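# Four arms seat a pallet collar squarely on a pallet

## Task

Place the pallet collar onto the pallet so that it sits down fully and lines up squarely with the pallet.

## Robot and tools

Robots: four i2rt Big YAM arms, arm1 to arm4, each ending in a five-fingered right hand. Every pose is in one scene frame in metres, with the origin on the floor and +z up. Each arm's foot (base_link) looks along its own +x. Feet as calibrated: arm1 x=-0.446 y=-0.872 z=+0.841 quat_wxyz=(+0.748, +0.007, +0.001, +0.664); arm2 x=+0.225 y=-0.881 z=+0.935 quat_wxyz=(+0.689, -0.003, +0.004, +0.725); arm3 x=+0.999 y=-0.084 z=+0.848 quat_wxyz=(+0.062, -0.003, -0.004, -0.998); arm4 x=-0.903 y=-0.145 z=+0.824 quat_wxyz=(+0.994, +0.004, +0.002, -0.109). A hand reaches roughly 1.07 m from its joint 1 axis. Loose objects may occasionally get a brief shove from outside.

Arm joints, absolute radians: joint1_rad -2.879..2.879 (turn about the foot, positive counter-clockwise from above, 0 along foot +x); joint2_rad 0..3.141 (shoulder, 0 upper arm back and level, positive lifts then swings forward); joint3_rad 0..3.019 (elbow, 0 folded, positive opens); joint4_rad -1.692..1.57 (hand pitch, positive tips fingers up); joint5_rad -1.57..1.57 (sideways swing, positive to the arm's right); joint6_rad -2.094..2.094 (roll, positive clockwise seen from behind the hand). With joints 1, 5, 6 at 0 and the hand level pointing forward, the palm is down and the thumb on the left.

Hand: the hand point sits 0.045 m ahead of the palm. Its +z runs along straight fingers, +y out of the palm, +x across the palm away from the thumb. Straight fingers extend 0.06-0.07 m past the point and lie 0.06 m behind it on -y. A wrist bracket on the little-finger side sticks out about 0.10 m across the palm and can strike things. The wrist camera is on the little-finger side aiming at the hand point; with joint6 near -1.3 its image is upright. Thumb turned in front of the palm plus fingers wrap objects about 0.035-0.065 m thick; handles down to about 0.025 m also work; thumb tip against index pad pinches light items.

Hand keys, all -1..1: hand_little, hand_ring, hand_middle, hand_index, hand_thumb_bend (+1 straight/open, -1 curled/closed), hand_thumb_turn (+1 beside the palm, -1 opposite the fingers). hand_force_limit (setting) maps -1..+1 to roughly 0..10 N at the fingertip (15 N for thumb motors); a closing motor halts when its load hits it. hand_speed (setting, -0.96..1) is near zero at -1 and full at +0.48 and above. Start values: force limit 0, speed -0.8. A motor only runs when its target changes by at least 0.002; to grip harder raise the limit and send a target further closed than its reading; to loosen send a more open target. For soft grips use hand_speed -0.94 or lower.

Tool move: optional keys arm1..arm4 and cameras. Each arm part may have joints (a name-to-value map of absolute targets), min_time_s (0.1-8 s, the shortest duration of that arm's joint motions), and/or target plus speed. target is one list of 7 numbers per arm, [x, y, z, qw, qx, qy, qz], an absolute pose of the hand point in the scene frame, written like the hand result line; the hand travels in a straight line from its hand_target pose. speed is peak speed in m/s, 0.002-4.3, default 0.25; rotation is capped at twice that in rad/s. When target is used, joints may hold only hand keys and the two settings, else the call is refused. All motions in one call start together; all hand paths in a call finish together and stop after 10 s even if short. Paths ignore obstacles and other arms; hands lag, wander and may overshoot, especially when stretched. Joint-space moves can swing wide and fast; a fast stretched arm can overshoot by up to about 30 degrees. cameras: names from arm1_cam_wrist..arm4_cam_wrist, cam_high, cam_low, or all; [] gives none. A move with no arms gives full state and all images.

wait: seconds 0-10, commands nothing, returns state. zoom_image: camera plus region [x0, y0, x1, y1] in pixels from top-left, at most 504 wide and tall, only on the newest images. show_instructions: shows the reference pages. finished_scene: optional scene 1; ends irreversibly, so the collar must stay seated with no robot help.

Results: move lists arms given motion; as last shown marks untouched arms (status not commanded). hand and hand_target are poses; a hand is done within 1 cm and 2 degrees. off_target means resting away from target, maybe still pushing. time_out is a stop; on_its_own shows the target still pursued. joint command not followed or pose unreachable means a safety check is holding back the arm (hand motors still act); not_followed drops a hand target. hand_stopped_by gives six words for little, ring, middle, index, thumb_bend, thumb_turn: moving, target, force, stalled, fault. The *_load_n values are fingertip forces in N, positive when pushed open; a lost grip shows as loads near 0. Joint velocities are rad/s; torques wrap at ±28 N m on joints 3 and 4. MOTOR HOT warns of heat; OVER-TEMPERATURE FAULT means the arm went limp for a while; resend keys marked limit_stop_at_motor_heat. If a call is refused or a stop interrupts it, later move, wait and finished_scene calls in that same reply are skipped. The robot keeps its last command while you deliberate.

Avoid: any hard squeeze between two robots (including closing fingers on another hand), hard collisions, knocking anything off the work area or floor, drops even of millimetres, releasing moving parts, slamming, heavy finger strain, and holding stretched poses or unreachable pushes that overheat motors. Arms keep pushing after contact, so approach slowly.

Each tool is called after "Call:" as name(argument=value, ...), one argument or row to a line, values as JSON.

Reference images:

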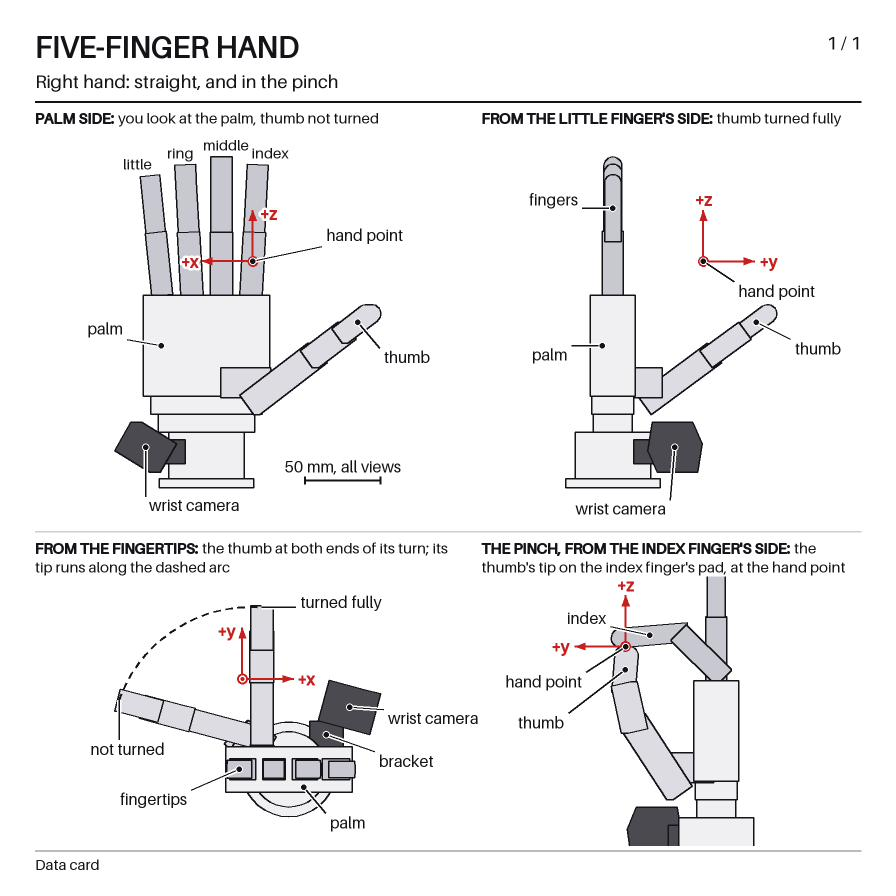

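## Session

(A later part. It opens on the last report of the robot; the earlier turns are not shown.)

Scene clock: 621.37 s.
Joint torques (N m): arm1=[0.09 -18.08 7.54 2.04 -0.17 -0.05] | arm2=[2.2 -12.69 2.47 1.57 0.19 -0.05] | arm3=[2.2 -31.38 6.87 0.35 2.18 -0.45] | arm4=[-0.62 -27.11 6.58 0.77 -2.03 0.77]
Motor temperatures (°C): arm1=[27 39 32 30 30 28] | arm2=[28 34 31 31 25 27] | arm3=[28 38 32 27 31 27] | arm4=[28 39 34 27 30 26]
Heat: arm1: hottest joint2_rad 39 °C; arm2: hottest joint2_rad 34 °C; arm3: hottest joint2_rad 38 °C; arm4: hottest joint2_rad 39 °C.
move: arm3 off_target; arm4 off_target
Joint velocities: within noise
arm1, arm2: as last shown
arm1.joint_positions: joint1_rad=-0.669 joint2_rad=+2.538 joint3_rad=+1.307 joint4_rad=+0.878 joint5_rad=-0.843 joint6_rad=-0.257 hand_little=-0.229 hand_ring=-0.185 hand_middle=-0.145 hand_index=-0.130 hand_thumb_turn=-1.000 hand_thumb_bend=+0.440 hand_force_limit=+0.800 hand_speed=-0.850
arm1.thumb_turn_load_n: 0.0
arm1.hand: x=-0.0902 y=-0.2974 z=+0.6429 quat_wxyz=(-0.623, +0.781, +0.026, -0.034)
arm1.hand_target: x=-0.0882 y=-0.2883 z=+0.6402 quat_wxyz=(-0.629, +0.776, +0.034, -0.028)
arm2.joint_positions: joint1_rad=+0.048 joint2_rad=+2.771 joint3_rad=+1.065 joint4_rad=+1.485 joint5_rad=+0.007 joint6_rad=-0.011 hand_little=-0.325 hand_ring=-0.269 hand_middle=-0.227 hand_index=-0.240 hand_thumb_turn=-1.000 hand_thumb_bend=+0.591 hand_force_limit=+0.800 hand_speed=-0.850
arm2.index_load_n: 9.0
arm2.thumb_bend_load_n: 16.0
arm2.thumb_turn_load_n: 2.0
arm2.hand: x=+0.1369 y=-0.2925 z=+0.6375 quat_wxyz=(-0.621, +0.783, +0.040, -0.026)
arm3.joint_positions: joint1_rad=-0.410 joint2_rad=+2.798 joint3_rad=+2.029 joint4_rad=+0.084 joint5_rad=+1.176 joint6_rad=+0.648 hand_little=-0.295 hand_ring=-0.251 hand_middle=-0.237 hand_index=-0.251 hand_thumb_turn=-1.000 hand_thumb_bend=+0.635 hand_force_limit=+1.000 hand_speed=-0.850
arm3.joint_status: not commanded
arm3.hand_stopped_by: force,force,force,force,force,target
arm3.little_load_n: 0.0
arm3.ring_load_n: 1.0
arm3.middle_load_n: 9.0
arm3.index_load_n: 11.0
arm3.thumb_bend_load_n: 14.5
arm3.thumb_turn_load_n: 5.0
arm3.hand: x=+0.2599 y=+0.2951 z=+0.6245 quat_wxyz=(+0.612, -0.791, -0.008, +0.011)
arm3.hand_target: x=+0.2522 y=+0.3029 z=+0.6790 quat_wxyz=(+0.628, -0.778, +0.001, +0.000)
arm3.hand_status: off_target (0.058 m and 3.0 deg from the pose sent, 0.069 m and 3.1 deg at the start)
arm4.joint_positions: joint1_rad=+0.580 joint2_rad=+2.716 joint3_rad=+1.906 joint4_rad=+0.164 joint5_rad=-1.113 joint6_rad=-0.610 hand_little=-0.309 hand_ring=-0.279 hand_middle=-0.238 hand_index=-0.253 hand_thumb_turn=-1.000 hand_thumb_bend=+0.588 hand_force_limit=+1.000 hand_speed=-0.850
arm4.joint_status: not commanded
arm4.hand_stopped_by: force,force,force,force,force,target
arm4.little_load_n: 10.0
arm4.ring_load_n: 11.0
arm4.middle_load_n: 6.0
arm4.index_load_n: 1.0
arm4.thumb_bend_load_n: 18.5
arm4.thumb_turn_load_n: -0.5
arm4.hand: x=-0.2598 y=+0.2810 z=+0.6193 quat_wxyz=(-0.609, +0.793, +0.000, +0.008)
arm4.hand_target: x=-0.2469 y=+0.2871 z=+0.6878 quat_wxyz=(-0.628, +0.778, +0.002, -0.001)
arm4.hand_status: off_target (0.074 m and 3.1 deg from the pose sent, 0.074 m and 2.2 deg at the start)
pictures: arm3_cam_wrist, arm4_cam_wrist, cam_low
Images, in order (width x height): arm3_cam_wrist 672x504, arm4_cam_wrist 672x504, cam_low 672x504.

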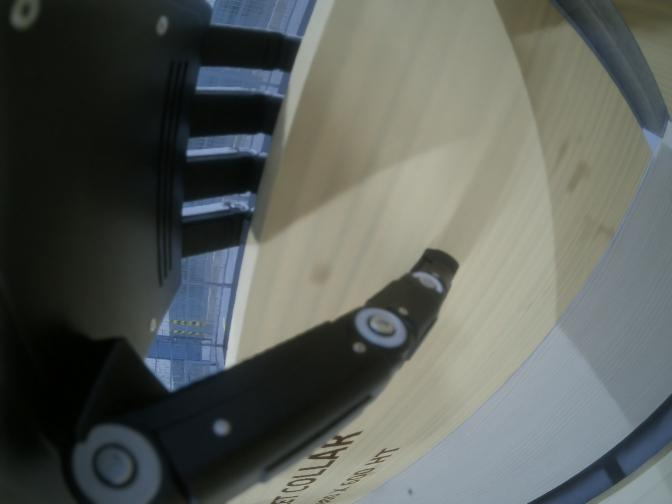

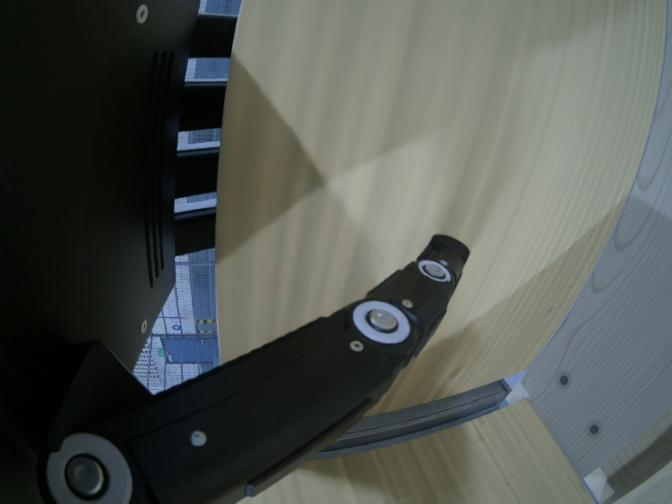

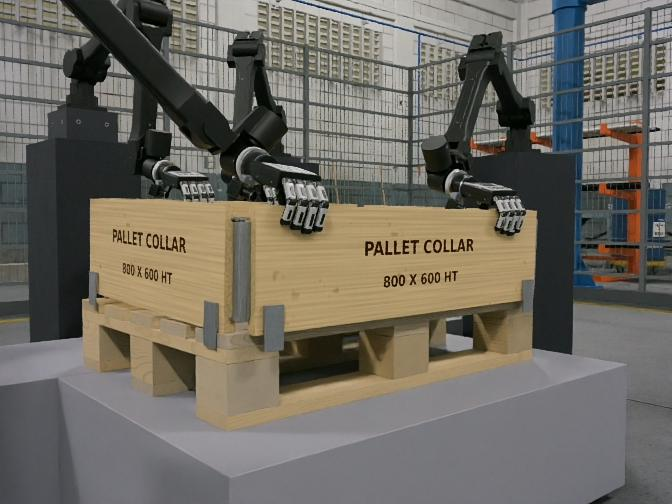

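Call:
move(
  arm3={"target":[0.258,0.296,0.620,0.629,-0.777,0,0],"speed":0.08,"joints":{"hand_speed":-0.4,"hand_little":0.35,"hand_ring":0.35,"hand_middle":0.35,"hand_index":0.35,"hand_thumb_bend":0.9}},
  arm4={"target":[-0.255,0.280,0.622,0.629,-0.777,0,0],"speed":0.08,"joints":{"hand_speed":-0.4,"hand_little":0.35,"hand_ring":0.35,"hand_middle":0.35,"hand_index":0.35,"hand_thumb_bend":0.9}},
)

Call:
move(
  arm3={"target":[0.258,0.280,0.830,0.629,-0.777,0,0],"speed":0.25},
  arm4={"target":[-0.250,0.265,0.830,0.629,-0.777,0,0],"speed":0.25},
)

Call:
move(
  arm3={"joints":{"joint1_rad":-0.74,"joint2_rad":2.3,"joint3_rad":1.9,"joint4_rad":-0.84,"joint5_rad":-0.2,"joint6_rad":0.95,"hand_speed":0.0,"hand_little":1,"hand_ring":1,"hand_middle":1,"hand_index":1,"hand_thumb_turn":1,"hand_thumb_bend":-0.25},"min_time_s":3},
  arm4={"joints":{"joint1_rad":0.91,"joint2_rad":2.3,"joint3_rad":1.9,"joint4_rad":-0.89,"joint5_rad":0.22,"joint6_rad":-0.88,"hand_speed":0.0,"hand_little":1,"hand_ring":1,"hand_middle":1,"hand_index":1,"hand_thumb_turn":1,"hand_thumb_bend":-0.25},"min_time_s":3},
  cameras=["arm3_cam_wrist","arm4_cam_wrist","cam_high","cam_low"],
)

Scene clock: 625.53 s.
Joint torques (N m): arm1=[0.15 -18.08 7.54 2.13 -0.12 -0.05] | arm2=[2.32 -12.51 2.52 1.62 0.16 -0.05] | arm3=[1.38 -23.59 9.61 1.81 0.61 -0.19] | arm4=[-0.73 -19.96 8.76 2.24 -0.5 0.13]
Motor temperatures (°C): arm1=[27 39 32 30 30 28] | arm2=[28 34 31 31 25 27] | arm3=[28 39 32 27 32 27] | arm4=[28 39 34 27 30 26]
Heat: arm1: hottest joint2_rad 39 °C; arm2: hottest joint2_rad 34 °C; arm3: hottest joint2_rad 39 °C; arm4: hottest joint2_rad 39 °C.
move: arm3 done; arm4 off_target
Joint velocities: within noise
arm1, arm2: as last shown
arm1.little_load_n: 3.5
arm1.ring_load_n: 7.0
arm1.index_load_n: 8.5
arm1.hand: x=-0.0901 y=-0.2974 z=+0.6429 quat_wxyz=(-0.623, +0.781, +0.026, -0.034)
arm2.little_load_n: 3.0
arm2.middle_load_n: 6.0
arm2.index_load_n: 9.5
arm2.thumb_turn_load_n: 1.5
arm3.joint_positions: joint1_rad=-0.409 joint2_rad=+2.816 joint3_rad=+2.040 joint4_rad=+0.104 joint5_rad=+1.227 joint6_rad=+0.620 hand_little=+0.350 hand_ring=+0.350 hand_middle=+0.350 hand_index=+0.350 hand_thumb_turn=-1.000 hand_thumb_bend=+0.900 hand_force_limit=+1.000 hand_speed=-0.400
arm3.joint_status: all done
arm3.hand_stopped_by: target,target,target,target,target,target
arm3.little_load_n: 0.0
arm3.ring_load_n: 0.0
arm3.middle_load_n: 0.0
arm3.index_load_n: 0.0
arm3.thumb_bend_load_n: 0.0
arm3.thumb_turn_load_n: 0.0
arm3.hand: x=+0.2674 y=+0.2986 z=+0.6225 quat_wxyz=(+0.625, -0.780, -0.003, -0.009)
arm3.hand_target: x=+0.2585 y=+0.2956 z=+0.6201 quat_wxyz=(+0.629, -0.778, +0.000, +0.000)
arm3.hand_status: done (0.010 m and 1.2 deg from the pose sent, 0.005 m and 3.0 deg at the start)
arm4.joint_positions: joint1_rad=+0.575 joint2_rad=+2.741 joint3_rad=+1.900 joint4_rad=+0.221 joint5_rad=-1.161 joint6_rad=-0.549 hand_little=+0.350 hand_ring=+0.350 hand_middle=+0.350 hand_index=+0.350 hand_thumb_turn=-1.000 hand_thumb_bend=+0.900 hand_force_limit=+1.000 hand_speed=-0.400
arm4.joint_status: all done
arm4.hand_stopped_by: target,target,target,target,target,target
arm4.little_load_n: 0.0
arm4.ring_load_n: 0.0
arm4.middle_load_n: 0.0
arm4.index_load_n: 0.0
arm4.thumb_bend_load_n: 0.0
arm4.thumb_turn_load_n: 0.5
arm4.hand: x=-0.2714 y=+0.2785 z=+0.6108 quat_wxyz=(-0.623, +0.782, -0.007, -0.016)
arm4.hand_target: x=-0.2554 y=+0.2796 z=+0.6225 quat_wxyz=(-0.629, +0.777, +0.000, +0.000)
arm4.hand_status: off_target (0.020 m and 2.2 deg from the pose sent, 0.006 m and 3.1 deg at the start)
pictures: none

Scene clock: 627.20 s.
Joint torques (N m): arm1=[-0.09 -17.79 7.58 2.04 -0.15 0] | arm2=[2.43 -12.69 2.5 1.59 0.18 -0.03] | arm3=[2.84 -23.18 8.12 0.31 0.54 -0.04] | arm4=[-0.73 -19.49 8.21 1.14 -0.54 -0.1]
Motor temperatures (°C): arm1=[27 39 32 30 30 28] | arm2=[28 34 31 31 25 27] | arm3=[28 39 32 27 31 27] | arm4=[28 39 34 27 30 26]
Heat: arm1: hottest joint2_rad 39 °C; arm2: hottest joint2_rad 34 °C; arm3: hottest joint2_rad 39 °C; arm4: hottest joint2_rad 39 °C.
move: arm3 off_target; arm4 done
Joint velocities: within noise
arm1, arm2: as last shown
arm1.ring_load_n: 6.5
arm1.middle_load_n: 7.0
arm1.thumb_bend_load_n: 19.0
arm2.little_load_n: 2.5
arm2.middle_load_n: 5.5
arm2.thumb_turn_load_n: 2.0
arm3.joint_positions: joint1_rad=-0.391 joint2_rad=+2.405 joint3_rad=+1.877 joint4_rad=-0.111 joint5_rad=+1.246 joint6_rad=+0.641 hand_little=+0.350 hand_ring=+0.350 hand_middle=+0.350 hand_index=+0.350 hand_thumb_turn=-1.000 hand_thumb_bend=+0.900 hand_force_limit=+1.000 hand_speed=-0.400
arm3.joint_status: not commanded
arm3.hand_stopped_by: target,target,target,target,target,target
arm3.little_load_n: 0.0
arm3.ring_load_n: -0.5
arm3.middle_load_n: 0.0
arm3.index_load_n: 0.0
arm3.thumb_bend_load_n: 0.0
arm3.thumb_turn_load_n: 0.0
arm3.hand: x=+0.2565 y=+0.2913 z=+0.8518 quat_wxyz=(+0.633, -0.774, +0.014, +0.010)
arm3.hand_target: x=+0.2583 y=+0.2801 z=+0.8305 quat_wxyz=(+0.629, -0.777, +0.000, +0.000)
arm3.hand_status: off_target (0.025 m and 2.0 deg from the pose sent, 0.208 m and 1.2 deg at the start)
arm4.joint_positions: joint1_rad=+0.556 joint2_rad=+2.355 joint3_rad=+1.793 joint4_rad=-0.028 joint5_rad=-1.175 joint6_rad=-0.555 hand_little=+0.350 hand_ring=+0.350 hand_middle=+0.350 hand_index=+0.350 hand_thumb_turn=-1.000 hand_thumb_bend=+0.900 hand_force_limit=+1.000 hand_speed=-0.400
arm4.joint_status: not commanded
arm4.hand_stopped_by: target,target,target,target,target,target
arm4.little_load_n: 0.0
arm4.ring_load_n: 0.0
arm4.middle_load_n: 0.0
arm4.index_load_n: 0.0
arm4.thumb_bend_load_n: 0.0
arm4.thumb_turn_load_n: 0.0
arm4.hand: x=-0.2522 y=+0.2694 z=+0.8309 quat_wxyz=(-0.630, +0.777, +0.000, -0.001)
arm4.hand_target: x=-0.2499 y=+0.2649 z=+0.8300 quat_wxyz=(-0.629, +0.777, +0.000, +0.000)
arm4.hand_status: done (0.005 m and 0.2 deg from the pose sent, 0.221 m and 2.2 deg at the start)
pictures: none

Scene clock: 630.70 s.
Joint torques (N m): arm1=[0.21 -18.37 7.51 2.18 -0.12 -0.05] | arm2=[2.55 -12.81 2.56 1.65 0.19 -0.05] | arm3=[1.44 -24.64 10.26 0.06 -0.34 -0.05] | arm4=[0.09 -20.42 11.17 0.35 0.1 -0.09]
Motor temperatures (°C): arm1=[27 39 32 30 30 28] | arm2=[28 34 31 30 25 27] | arm3=[28 39 32 27 31 27] | arm4=[28 40 35 27 30 26]
Heat: arm1: hottest joint2_rad 39 °C; arm2: hottest joint2_rad 34 °C; arm3: hottest joint2_rad 39 °C; arm4: hottest joint2_rad 40 °C.
move: arm3 done; arm4 done
Joint velocities: within noise
arm1, arm2: as last shown
arm1.thumb_bend_load_n: 19.5
arm2.middle_load_n: 6.0
arm3.joint_positions: joint1_rad=-0.731 joint2_rad=+2.300 joint3_rad=+1.877 joint4_rad=-0.826 joint5_rad=-0.197 joint6_rad=+0.941 hand_little=+1.000 hand_ring=+1.000 hand_middle=+1.000 hand_index=+1.000 hand_thumb_turn=+1.000 hand_thumb_bend=-0.250 hand_force_limit=+1.000 hand_speed=+0.000
arm3.joint_status: all done
arm3.hand_stopped_by: target,target,target,target,target,target
arm3.little_load_n: 0.0
arm3.ring_load_n: 0.0
arm3.middle_load_n: 0.0
arm3.index_load_n: 0.0
arm3.thumb_bend_load_n: -0.5
arm3.thumb_turn_load_n: 0.0
arm3.hand: x=+0.3305 y=+0.2554 z=+0.8179 quat_wxyz=(+0.010, -0.982, -0.026, +0.189)
arm3.hand_target: x=+0.3283 y=+0.2645 z=+0.8272 quat_wxyz=(+0.011, -0.981, -0.018, +0.193)
arm3.hand_status: not commanded
arm4.joint_positions: joint1_rad=+0.909 joint2_rad=+2.318 joint3_rad=+1.856 joint4_rad=-0.881 joint5_rad=+0.218 joint6_rad=-0.870 hand_little=+1.000 hand_ring=+1.000 hand_middle=+1.000 hand_index=+1.000 hand_thumb_turn=+1.000 hand_thumb_bend=-0.250 hand_force_limit=+1.000 hand_speed=+0.000
arm4.joint_status: all done
arm4.hand_stopped_by: target,target,target,target,target,target
arm4.little_load_n: 0.0
arm4.ring_load_n: 0.0
arm4.middle_load_n: 0.0
arm4.index_load_n: 0.0
arm4.thumb_bend_load_n: 0.0
arm4.thumb_turn_load_n: 0.0
arm4.hand: x=-0.3443 y=+0.2281 z=+0.7516 quat_wxyz=(+0.007, +0.988, -0.019, +0.154)
arm4.hand_target: x=-0.3288 y=+0.2406 z=+0.7792 quat_wxyz=(-0.009, +0.984, -0.016, +0.175)
arm4.hand_status: not commanded
Images, in order (width x height): arm3_cam_wrist 672x504, arm4_cam_wrist 672x504, cam_high 672x504, cam_low 672x504.

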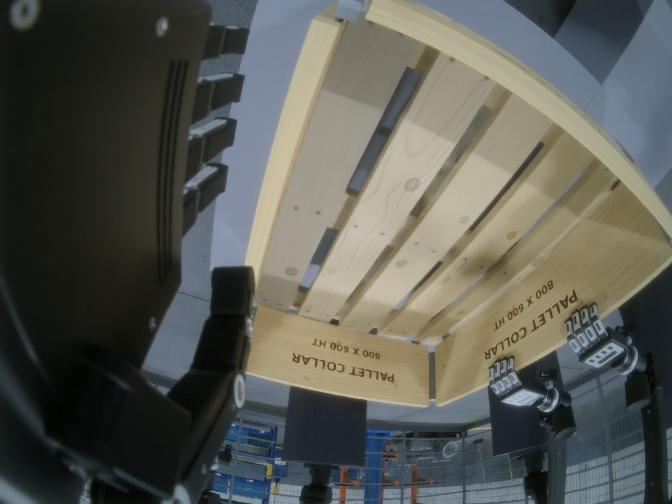

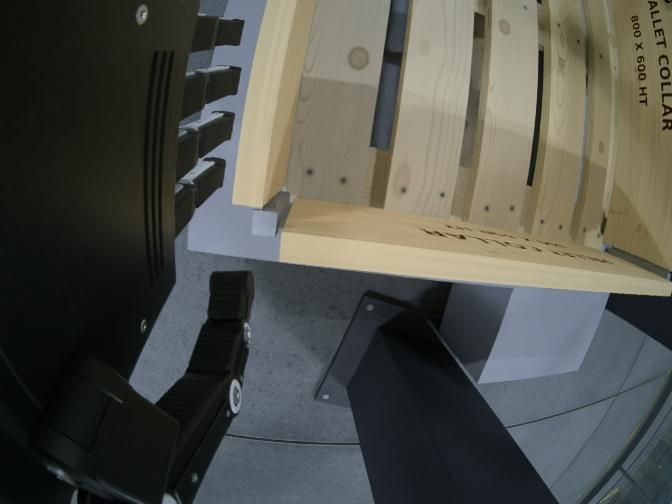

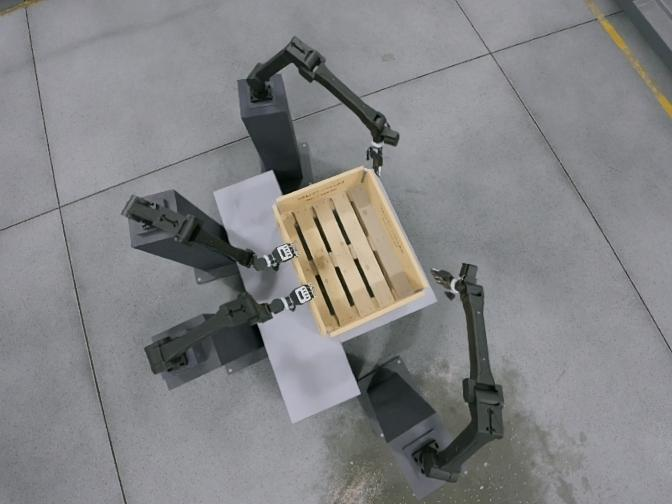

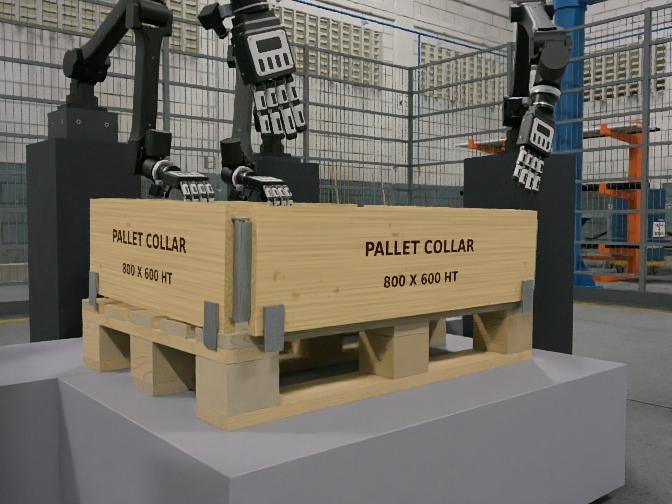

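Call:
zoom_image(
  camera="arm4_cam_wrist",
  region=[230, 60, 400, 260],
)

Call:
zoom_image(
  camera="arm3_cam_wrist",
  region=[230, 0, 430, 200],
)

Call:
zoom_image(
  camera="arm3_cam_wrist",
  region=[230, 230, 470, 410],
)

Scaled by 2.520 from the camera's image (finer frame: 960x720).

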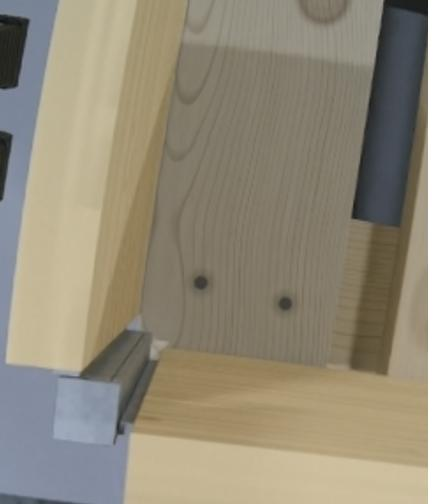

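Scaled by 2.520 from the camera's image (finer frame: 960x720).

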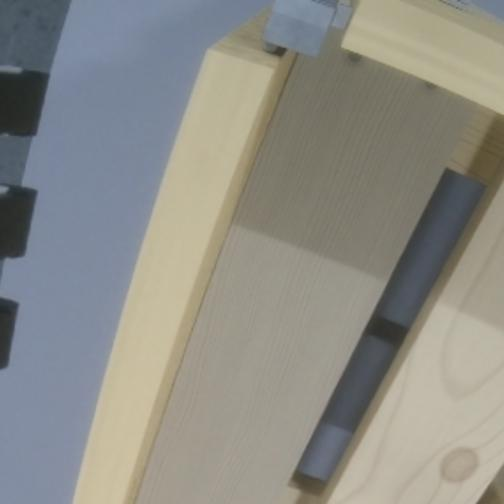

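Scaled by 2.100 from the camera's image (finer frame: 960x720).

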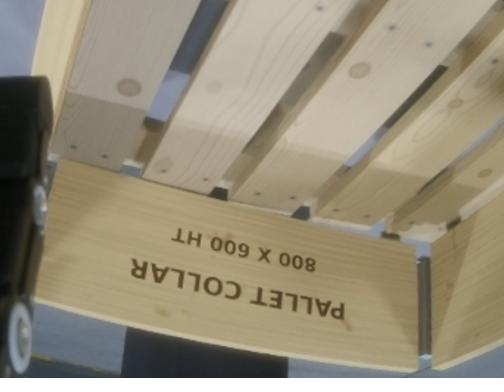

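Call:
move(
  cameras=["cam_low","arm3_cam_wrist","arm4_cam_wrist"],
)

Scene clock: 634.10 s.
Joint torques (N m): arm1=[-0.09 -17.73 7.61 2.19 -0.17 -0.03] | arm2=[2.61 -12.51 2.54 1.58 0.16 -0.04] | arm3=[0.73 -24.41 10.24 0.18 -0.3 -0.01] | arm4=[-0.09 -20.37 11.17 0.35 0.09 -0.09]
Motor temperatures (°C): arm1=[27 39 32 30 29 28] | arm2=[28 34 31 30 25 27] | arm3=[28 39 32 27 31 27] | arm4=[28 40 35 27 30 26]
Heat: arm1: hottest joint2_rad 39 °C; arm2: hottest joint2_rad 34 °C; arm3: hottest joint2_rad 39 °C; arm4: hottest joint2_rad 40 °C.
Joint velocities: within noise
arm1.joint_positions: joint1_rad=-0.669 joint2_rad=+2.538 joint3_rad=+1.307 joint4_rad=+0.878 joint5_rad=-0.843 joint6_rad=-0.257 hand_little=-0.229 hand_ring=-0.185 hand_middle=-0.145 hand_index=-0.130 hand_thumb_turn=-1.000 hand_thumb_bend=+0.440 hand_force_limit=+0.800 hand_speed=-0.850
arm1.joint_status: not commanded
arm1.hand_stopped_by: force,force,force,force,force,target
arm1.little_load_n: 3.5
arm1.ring_load_n: 7.0
arm1.middle_load_n: 6.5
arm1.index_load_n: 8.5
arm1.thumb_bend_load_n: 19.0
arm1.thumb_turn_load_n: 0.0
arm1.hand: x=-0.0901 y=-0.2974 z=+0.6429 quat_wxyz=(-0.623, +0.781, +0.026, -0.034) (m; scene frame)
arm1.hand_target: x=-0.0882 y=-0.2883 z=+0.6402 quat_wxyz=(-0.629, +0.776, +0.034, -0.028) (m; scene frame)
arm1.hand_status: not commanded
arm2.joint_positions: joint1_rad=+0.048 joint2_rad=+2.771 joint3_rad=+1.065 joint4_rad=+1.485 joint5_rad=+0.007 joint6_rad=-0.011 hand_little=-0.325 hand_ring=-0.269 hand_middle=-0.227 hand_index=-0.240 hand_thumb_turn=-1.000 hand_thumb_bend=+0.591 hand_force_limit=+0.800 hand_speed=-0.850
arm2.joint_status: not commanded
arm2.hand_stopped_by: force,force,force,force,force,target
arm2.little_load_n: 2.5
arm2.ring_load_n: 4.5
arm2.middle_load_n: 5.5
arm2.index_load_n: 9.5
arm2.thumb_bend_load_n: 16.0
arm2.thumb_turn_load_n: 1.5
arm2.hand: x=+0.1369 y=-0.2925 z=+0.6375 quat_wxyz=(-0.621, +0.783, +0.040, -0.026) (m; scene frame)
arm2.hand_target: x=+0.1372 y=-0.2832 z=+0.6373 quat_wxyz=(-0.629, +0.776, +0.034, -0.028) (m; scene frame)
arm2.hand_status: not commanded
arm3.joint_positions: joint1_rad=-0.731 joint2_rad=+2.300 joint3_rad=+1.877 joint4_rad=-0.826 joint5_rad=-0.197 joint6_rad=+0.942 hand_little=+1.000 hand_ring=+1.000 hand_middle=+1.000 hand_index=+1.000 hand_thumb_turn=+1.000 hand_thumb_bend=-0.250 hand_force_limit=+1.000 hand_speed=+0.000
arm3.joint_status: all done
arm3.hand_stopped_by: target,target,target,target,target,target
arm3.little_load_n: 0.0
arm3.ring_load_n: -0.5
arm3.middle_load_n: 0.0
arm3.index_load_n: 0.0
arm3.thumb_bend_load_n: 0.0
arm3.thumb_turn_load_n: 0.0
arm3.hand: x=+0.3305 y=+0.2555 z=+0.8179 quat_wxyz=(+0.010, -0.982, -0.026, +0.189) (m; scene frame)
arm3.hand_target: x=+0.3283 y=+0.2645 z=+0.8272 quat_wxyz=(+0.011, -0.981, -0.018, +0.193) (m; scene frame)
arm3.hand_status: not commanded
arm4.joint_positions: joint1_rad=+0.909 joint2_rad=+2.318 joint3_rad=+1.856 joint4_rad=-0.881 joint5_rad=+0.218 joint6_rad=-0.870 hand_little=+1.000 hand_ring=+1.000 hand_middle=+1.000 hand_index=+1.000 hand_thumb_turn=+1.000 hand_thumb_bend=-0.250 hand_force_limit=+1.000 hand_speed=+0.000
arm4.joint_status: all done
arm4.hand_stopped_by: target,target,target,target,target,target
arm4.little_load_n: 0.0
arm4.ring_load_n: 0.0
arm4.middle_load_n: 0.0
arm4.index_load_n: 0.0
arm4.thumb_bend_load_n: 0.0
arm4.thumb_turn_load_n: 0.0
arm4.hand: x=-0.3443 y=+0.2281 z=+0.7516 quat_wxyz=(+0.007, +0.988, -0.019, +0.154) (m; scene frame)
arm4.hand_target: x=-0.3288 y=+0.2406 z=+0.7792 quat_wxyz=(-0.009, +0.984, -0.016, +0.175) (m; scene frame)
arm4.hand_status: not commanded
pictures: arm3_cam_wrist, arm4_cam_wrist, cam_low
Images, in order (width x height): arm3_cam_wrist 672x504, arm4_cam_wrist 672x504, cam_low 672x504.

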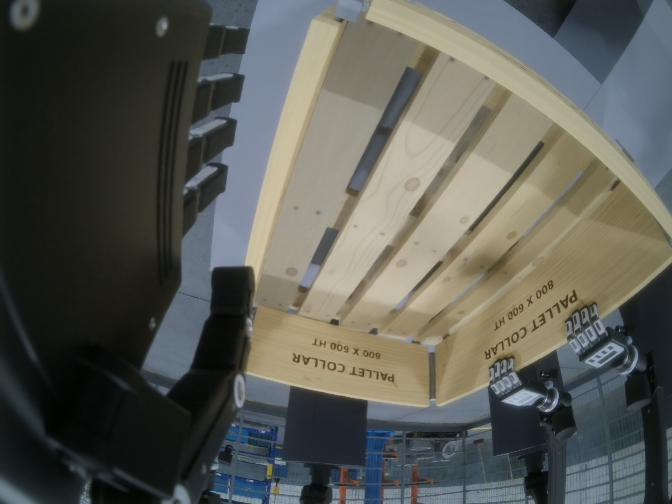

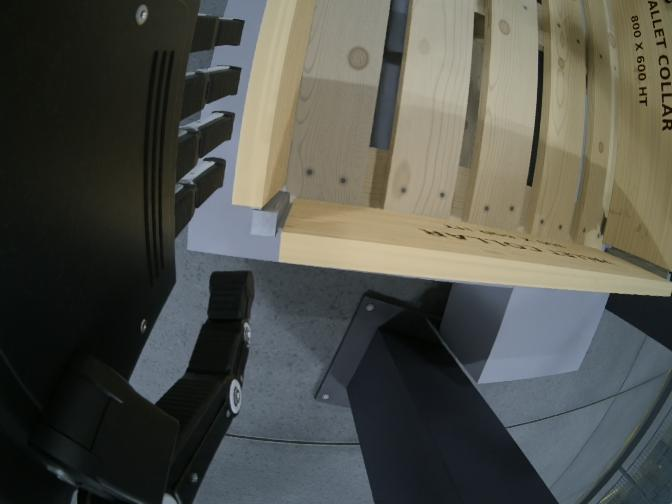

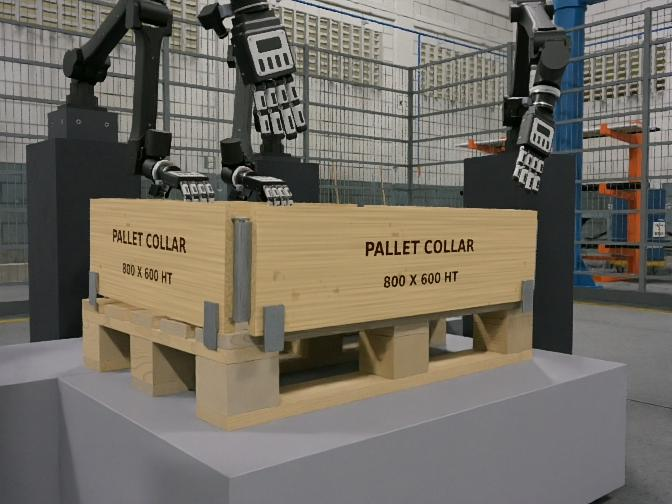

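Call:
move(
  arm3={"joints": {"joint1_rad": -0.34, "joint2_rad": 2.2, "joint3_rad": 1.75, "joint4_rad": 0.2, "joint5_rad": 1.2, "joint6_rad": 0.0, "hand_little": 0.35, "hand_ring": 0.35, "hand_middle": 0.35, "hand_index": 0.35, "hand_thumb_turn": -1, "hand_thumb_bend": 0.9, "hand_speed": 0.3}, "min_time_s": 2.5},
  arm4={"joints": {"joint1_rad": 0.45, "joint2_rad": 2.2, "joint3_rad": 1.75, "joint4_rad": 0.2, "joint5_rad": -1.2, "joint6_rad": 0.0, "hand_little": 0.35, "hand_ring": 0.35, "hand_middle": 0.35, "hand_index": 0.35, "hand_thumb_turn": -1, "hand_thumb_bend": 0.9, "hand_speed": 0.3}, "min_time_s": 2.5},
  cameras=["cam_high"],
)

Call:
move(
  arm3={"target": [0.28, 0.28, 0.72, 0.629, -0.777, 0, 0], "speed": 0.2},
  arm4={"target": [-0.28, 0.26, 0.72, 0.629, -0.777, 0, 0], "speed": 0.2},
  cameras=["cam_high", "arm3_cam_wrist", "arm4_cam_wrist"],
)

Scene clock: 638.60 s.
Joint torques (N m): arm1=[-0.03 -17.79 7.64 2.02 -0.17 -0.03] | arm2=[2.43 -12.45 2.45 1.57 0.17 -0.03] | arm3=[1.08 -23.41 8.34 1.87 0.31 -0.16] | arm4=[0.32 -20.07 8.51 2.4 -0.39 0.14]
Motor temperatures (°C): arm1=[27 40 32 30 29 28] | arm2=[28 34 31 30 25 27] | arm3=[28 39 32 27 30 27] | arm4=[28 40 35 27 29 26]
Heat: arm1: hottest joint2_rad 40 °C; arm2: hottest joint2_rad 34 °C; arm3: hottest joint2_rad 39 °C; arm4: hottest joint2_rad 40 °C.
move: arm3 done; arm4 done
Joint velocities: within noise
arm1, arm2: as last shown
arm2.ring_load_n: 5.0
arm2.middle_load_n: 6.0
arm3.joint_positions: joint1_rad=-0.344 joint2_rad=+2.199 joint3_rad=+1.759 joint4_rad=+0.181 joint5_rad=+1.197 joint6_rad=+0.009 hand_little=+0.350 hand_ring=+0.350 hand_middle=+0.350 hand_index=+0.350 hand_thumb_turn=-1.000 hand_thumb_bend=+0.900 hand_force_limit=+1.000 hand_speed=+0.300
arm3.joint_status: all done
arm3.hand_stopped_by: target,target,target,target,target,target
arm3.little_load_n: 0.0
arm3.ring_load_n: 0.0
arm3.middle_load_n: 0.0
arm3.index_load_n: 0.0
arm3.thumb_bend_load_n: 0.0
arm3.thumb_turn_load_n: 0.0
arm3.hand: x=+0.2583 y=+0.2573 z=+0.9813 quat_wxyz=(+0.670, -0.729, -0.136, -0.028)
arm3.hand_target: x=+0.2586 y=+0.2544 z=+0.9784 quat_wxyz=(+0.671, -0.728, -0.137, -0.028)
arm3.hand_status: not commanded
arm4.joint_positions: joint1_rad=+0.446 joint2_rad=+2.215 joint3_rad=+1.751 joint4_rad=+0.182 joint5_rad=-1.198 joint6_rad=-0.010 hand_little=+0.350 hand_ring=+0.350 hand_middle=+0.350 hand_index=+0.350 hand_thumb_turn=-1.000 hand_thumb_bend=+0.900 hand_force_limit=+1.000 hand_speed=+0.300
arm4.joint_status: all done
arm4.hand_stopped_by: target,target,target,target,target,target
arm4.little_load_n: 0.0
arm4.ring_load_n: 0.0
arm4.middle_load_n: 0.0
arm4.index_load_n: 0.0
arm4.thumb_bend_load_n: 0.0
arm4.thumb_turn_load_n: 0.0
arm4.hand: x=-0.2239 y=+0.2065 z=+0.9556 quat_wxyz=(-0.672, +0.725, -0.143, -0.042)
arm4.hand_target: x=-0.2249 y=+0.2095 z=+0.9685 quat_wxyz=(-0.677, +0.723, -0.134, -0.036)
arm4.hand_status: not commanded
Images, in order (width x height): cam_high 672x504.

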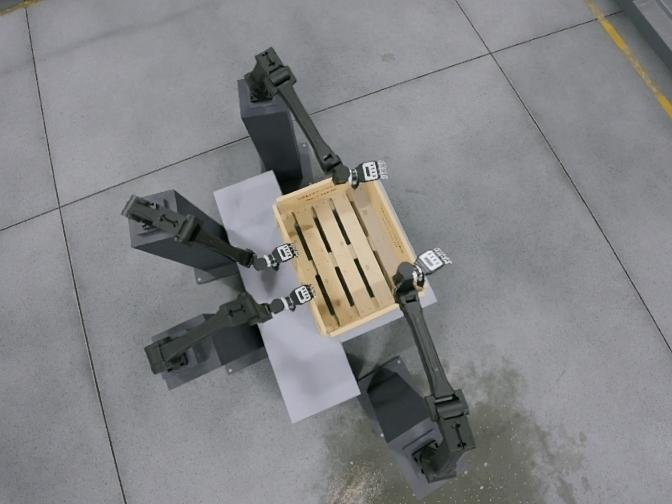

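Scene clock: 641.03 s.
Joint torques (N m): arm1=[0.26 -17.67 7.53 2.13 -0.18 -0.02] | arm2=[2.43 -13.04 2.52 1.54 0.18 -0.03] | arm3=[0.67 -24.06 9.72 0.59 0.6 -0.06] | arm4=[-0.03 -19.31 8.43 1.07 -0.45 -0.08]
Motor temperatures (°C): arm1=[27 40 32 30 29 28] | arm2=[28 34 31 30 25 27] | arm3=[28 39 32 27 30 27] | arm4=[28 40 35 27 29 26]
Heat: arm1: hottest joint2_rad 40 °C; arm2: hottest joint2_rad 34 °C; arm3: hottest joint2_rad 39 °C; arm4: hottest joint2_rad 40 °C.
move: arm3 off_target; arm4 off_target
Joint velocities: within noise
arm1, arm2: as last shown
arm1.middle_load_n: 7.0
arm1.thumb_bend_load_n: 19.5
arm2.ring_load_n: 4.5
arm3.joint_positions: joint1_rad=-0.375 joint2_rad=+2.558 joint3_rad=+1.781 joint4_rad=+0.110 joint5_rad=+1.239 joint6_rad=+0.623 hand_little=+0.350 hand_ring=+0.350 hand_middle=+0.350 hand_index=+0.350 hand_thumb_turn=-1.000 hand_thumb_bend=+0.900 hand_force_limit=+1.000 hand_speed=+0.300
arm3.joint_status: not commanded
arm3.hand_stopped_by: target,target,target,target,target,target
arm3.little_load_n: 0.0
arm3.ring_load_n: 0.0
arm3.middle_load_n: 0.0
arm3.index_load_n: 0.0
arm3.thumb_bend_load_n: 0.0
arm3.thumb_turn_load_n: 0.0
arm3.hand: x=+0.2829 y=+0.2685 z=+0.7194 quat_wxyz=(+0.629, -0.777, -0.010, +0.001)
arm3.hand_target: x=+0.2805 y=+0.2797 z=+0.7199 quat_wxyz=(+0.629, -0.777, +0.000, +0.000)
arm3.hand_status: off_target (0.012 m and 1.2 deg from the pose sent, 0.263 m and 17.5 deg at the start)
arm4.joint_positions: joint1_rad=+0.553 joint2_rad=+2.486 joint3_rad=+1.663 joint4_rad=+0.214 joint5_rad=-1.173 joint6_rad=-0.546 hand_little=+0.350 hand_ring=+0.350 hand_middle=+0.350 hand_index=+0.350 hand_thumb_turn=-1.000 hand_thumb_bend=+0.900 hand_force_limit=+1.000 hand_speed=+0.300
arm4.joint_status: not commanded
arm4.hand_stopped_by: target,target,target,target,target,target
arm4.little_load_n: 0.0
arm4.ring_load_n: 0.0
arm4.middle_load_n: 0.0
arm4.index_load_n: 0.0
arm4.thumb_bend_load_n: 0.0
arm4.thumb_turn_load_n: 0.0
arm4.hand: x=-0.2895 y=+0.2555 z=+0.7096 quat_wxyz=(-0.627, +0.779, -0.010, -0.010)
arm4.hand_target: x=-0.2803 y=+0.2600 z=+0.7202 quat_wxyz=(-0.629, +0.777, +0.000, +0.000)
arm4.hand_status: off_target (0.015 m and 1.6 deg from the pose sent, 0.248 m and 18.8 deg at the start)
pictures: arm3_cam_wrist, arm4_cam_wrist, cam_high
Images, in order (width x height): arm3_cam_wrist 672x504, arm4_cam_wrist 672x504, cam_high 672x504.

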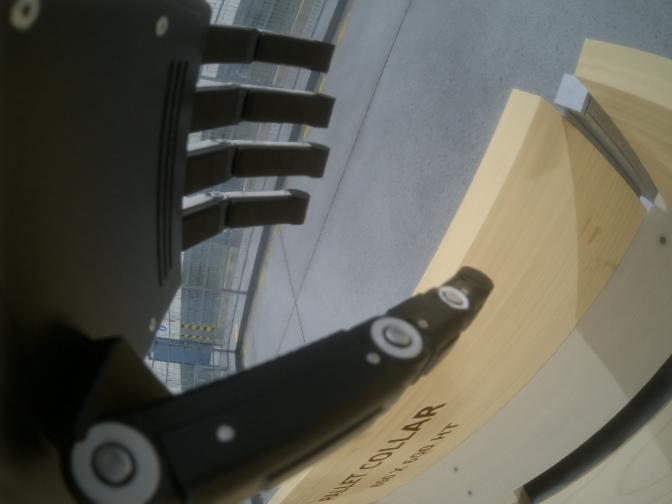

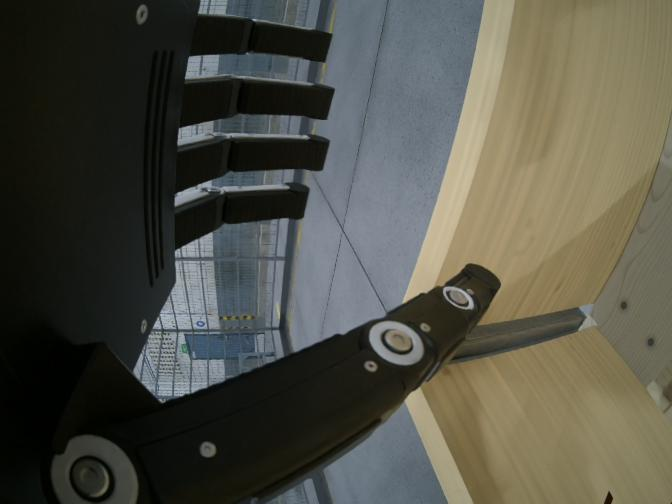

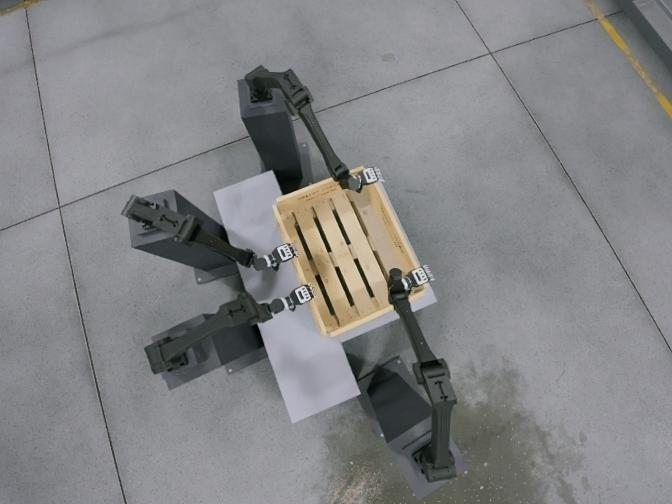

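Call:
move(
  arm3={"target": [0.262, 0.296, 0.65, 0.629, -0.777, 0, 0], "speed": 0.12},
  arm4={"target": [-0.28, 0.279, 0.665, 0.629, -0.777, 0, 0], "speed": 0.12},
  cameras=["arm3_cam_wrist", "arm4_cam_wrist"],
)

Scene clock: 642.90 s.
Joint torques (N m): arm1=[-0.5 -17.67 7.58 2.17 -0.19 0] | arm2=[2.2 -12.98 2.51 1.62 0.17 -0.04] | arm3=[0.85 -24.47 9.7 1.46 0.35 -0.19] | arm4=[0.15 -19.02 8.99 2.26 -0.45 0.13]
Motor temperatures (°C): arm1=[27 40 32 30 29 28] | arm2=[28 34 31 30 25 27] | arm3=[28 39 32 27 30 27] | arm4=[28 40 35 27 29 26]
Heat: arm1: hottest joint2_rad 40 °C; arm2: hottest joint2_rad 34 °C; arm3: hottest joint2_rad 39 °C; arm4: hottest joint2_rad 40 °C.
move: arm3 off_target; arm4 off_target
Joint velocities: within noise
arm1, arm2: as last shown
arm1.thumb_turn_load_n: -0.5
arm2.little_load_n: 3.0
arm2.thumb_turn_load_n: 2.0
arm3.joint_positions: joint1_rad=-0.390 joint2_rad=+2.742 joint3_rad=+1.967 joint4_rad=+0.110 joint5_rad=+1.232 joint6_rad=+0.616 hand_little=+0.350 hand_ring=+0.350 hand_middle=+0.350 hand_index=+0.350 hand_thumb_turn=-1.000 hand_thumb_bend=+0.900 hand_force_limit=+1.000 hand_speed=+0.300
arm3.joint_status: not commanded
arm3.hand_stopped_by: target,target,target,target,target,target
arm3.little_load_n: 0.0
arm3.ring_load_n: 0.0
arm3.middle_load_n: 0.0
arm3.index_load_n: -0.5
arm3.thumb_bend_load_n: 0.0
arm3.thumb_turn_load_n: 0.0
arm3.hand: x=+0.2652 y=+0.2839 z=+0.6517 quat_wxyz=(+0.627, -0.779, -0.008, -0.003)
arm3.hand_target: x=+0.2626 y=+0.2958 z=+0.6503 quat_wxyz=(+0.629, -0.777, +0.000, +0.000)
arm3.hand_status: off_target (0.013 m and 1.1 deg from the pose sent, 0.078 m and 1.1 deg at the start)
arm4.joint_positions: joint1_rad=+0.575 joint2_rad=+2.601 joint3_rad=+1.723 joint4_rad=+0.268 joint5_rad=-1.153 joint6_rad=-0.533 hand_little=+0.350 hand_ring=+0.350 hand_middle=+0.350 hand_index=+0.350 hand_thumb_turn=-1.000 hand_thumb_bend=+0.900 hand_force_limit=+1.000 hand_speed=+0.300
arm4.joint_status: not commanded
arm4.hand_stopped_by: target,target,target,target,target,target
arm4.little_load_n: 0.0
arm4.ring_load_n: 0.0
arm4.middle_load_n: 0.0
arm4.index_load_n: 0.0
arm4.thumb_bend_load_n: 0.0
arm4.thumb_turn_load_n: -0.5
arm4.hand: x=-0.2946 y=+0.2696 z=+0.6531 quat_wxyz=(-0.622, +0.782, -0.012, -0.014)
arm4.hand_target: x=-0.2807 y=+0.2785 z=+0.6655 quat_wxyz=(-0.629, +0.777, +0.000, +0.000)
arm4.hand_status: off_target (0.021 m and 2.4 deg from the pose sent, 0.051 m and 1.6 deg at the start)
Images, in order (width x height): arm3_cam_wrist 672x504, arm4_cam_wrist 672x504.

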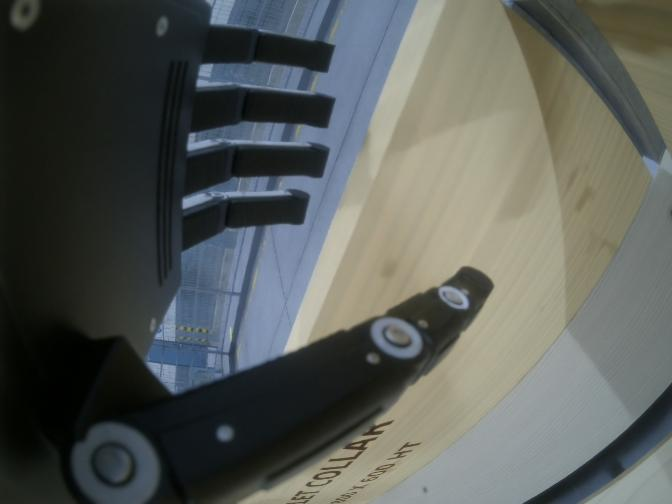

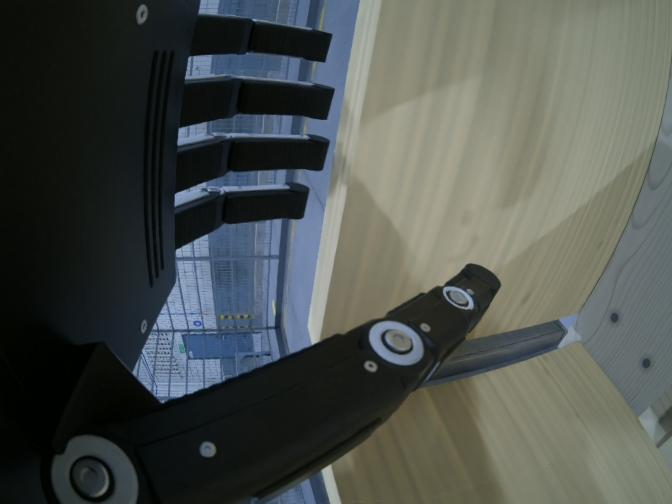

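Call:
move(
  arm3={"target": [0.252, 0.3, 0.604, 0.629, -0.777, 0, 0], "speed": 0.08},
  arm4={"target": [-0.265, 0.28, 0.628, 0.629, -0.777, 0, 0], "speed": 0.08},
  cameras=["arm3_cam_wrist", "arm4_cam_wrist"],
)

Scene clock: 644.53 s.
Joint torques (N m): arm1=[-0.15 -17.67 7.65 2.25 -0.17 -0.01] | arm2=[2.49 -12.98 2.51 1.55 0.16 -0.04] | arm3=[0.5 -24.35 9.7 1.07 0.39 -0.21] | arm4=[-0.32 -19.37 9.1 1.57 -0.57 0.05]
Motor temperatures (°C): arm1=[27 40 32 30 29 28] | arm2=[28 34 31 30 25 27] | arm3=[28 39 32 27 30 27] | arm4=[28 40 35 27 29 26]
Heat: arm1: hottest joint2_rad 40 °C; arm2: hottest joint2_rad 34 °C; arm3: hottest joint2_rad 39 °C; arm4: hottest joint2_rad 40 °C.
move: arm3 off_target; arm4 off_target
Joint velocities: within noise
arm1, arm2: as last shown
arm1.ring_load_n: 6.5
arm1.thumb_bend_load_n: 19.0
arm1.thumb_turn_load_n: 0.0
arm2.little_load_n: 2.5
arm2.thumb_turn_load_n: 1.5
arm3.joint_positions: joint1_rad=-0.390 joint2_rad=+2.869 joint3_rad=+2.110 joint4_rad=+0.110 joint5_rad=+1.230 joint6_rad=+0.612 hand_little=+0.350 hand_ring=+0.350 hand_middle=+0.350 hand_index=+0.350 hand_thumb_turn=-1.000 hand_thumb_bend=+0.900 hand_force_limit=+1.000 hand_speed=+0.300
arm3.joint_status: not commanded
arm3.hand_stopped_by: target,target,target,target,target,target
arm3.little_load_n: 0.0
arm3.ring_load_n: 0.0
arm3.middle_load_n: 0.5
arm3.index_load_n: 0.0
arm3.thumb_bend_load_n: 0.5
arm3.thumb_turn_load_n: 0.0
arm3.hand: x=+0.2512 y=+0.2878 z=+0.6104 quat_wxyz=(+0.629, -0.778, -0.005, +0.003)
arm3.hand_target: x=+0.2527 y=+0.2996 z=+0.6042 quat_wxyz=(+0.629, -0.777, +0.000, +0.000)
arm3.hand_status: off_target (0.014 m and 0.7 deg from the pose sent, 0.052 m and 1.1 deg at the start)
arm4.joint_positions: joint1_rad=+0.575 joint2_rad=+2.706 joint3_rad=+1.837 joint4_rad=+0.268 joint5_rad=-1.154 joint6_rad=-0.533 hand_little=+0.350 hand_ring=+0.350 hand_middle=+0.350 hand_index=+0.350 hand_thumb_turn=-1.000 hand_thumb_bend=+0.900 hand_force_limit=+1.000 hand_speed=+0.300
arm4.joint_status: not commanded
arm4.hand_stopped_by: target,target,target,target,target,target
arm4.little_load_n: 0.0
arm4.ring_load_n: 0.0
arm4.middle_load_n: 0.0
arm4.index_load_n: 0.0
arm4.thumb_bend_load_n: 0.0
arm4.thumb_turn_load_n: 0.0
arm4.hand: x=-0.2794 y=+0.2757 z=+0.6183 quat_wxyz=(-0.624, +0.781, -0.009, -0.011)
arm4.hand_target: x=-0.2654 y=+0.2796 z=+0.6284 quat_wxyz=(-0.629, +0.777, +0.000, +0.000)
arm4.hand_status: off_target (0.018 m and 1.8 deg from the pose sent, 0.040 m and 2.4 deg at the start)
Images, in order (width x height): arm3_cam_wrist 672x504, arm4_cam_wrist 672x504.

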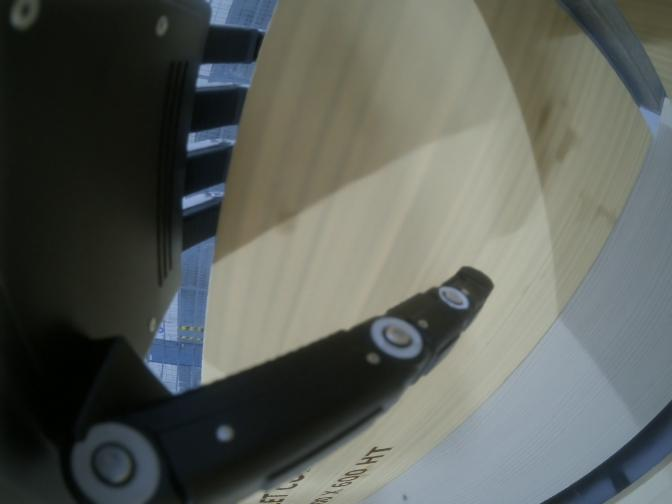

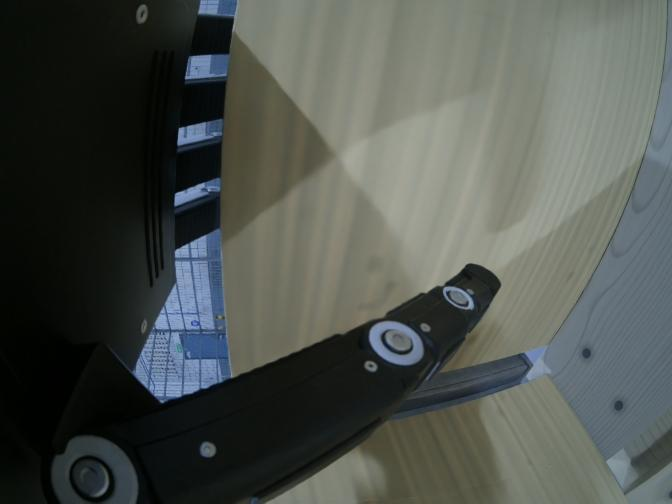

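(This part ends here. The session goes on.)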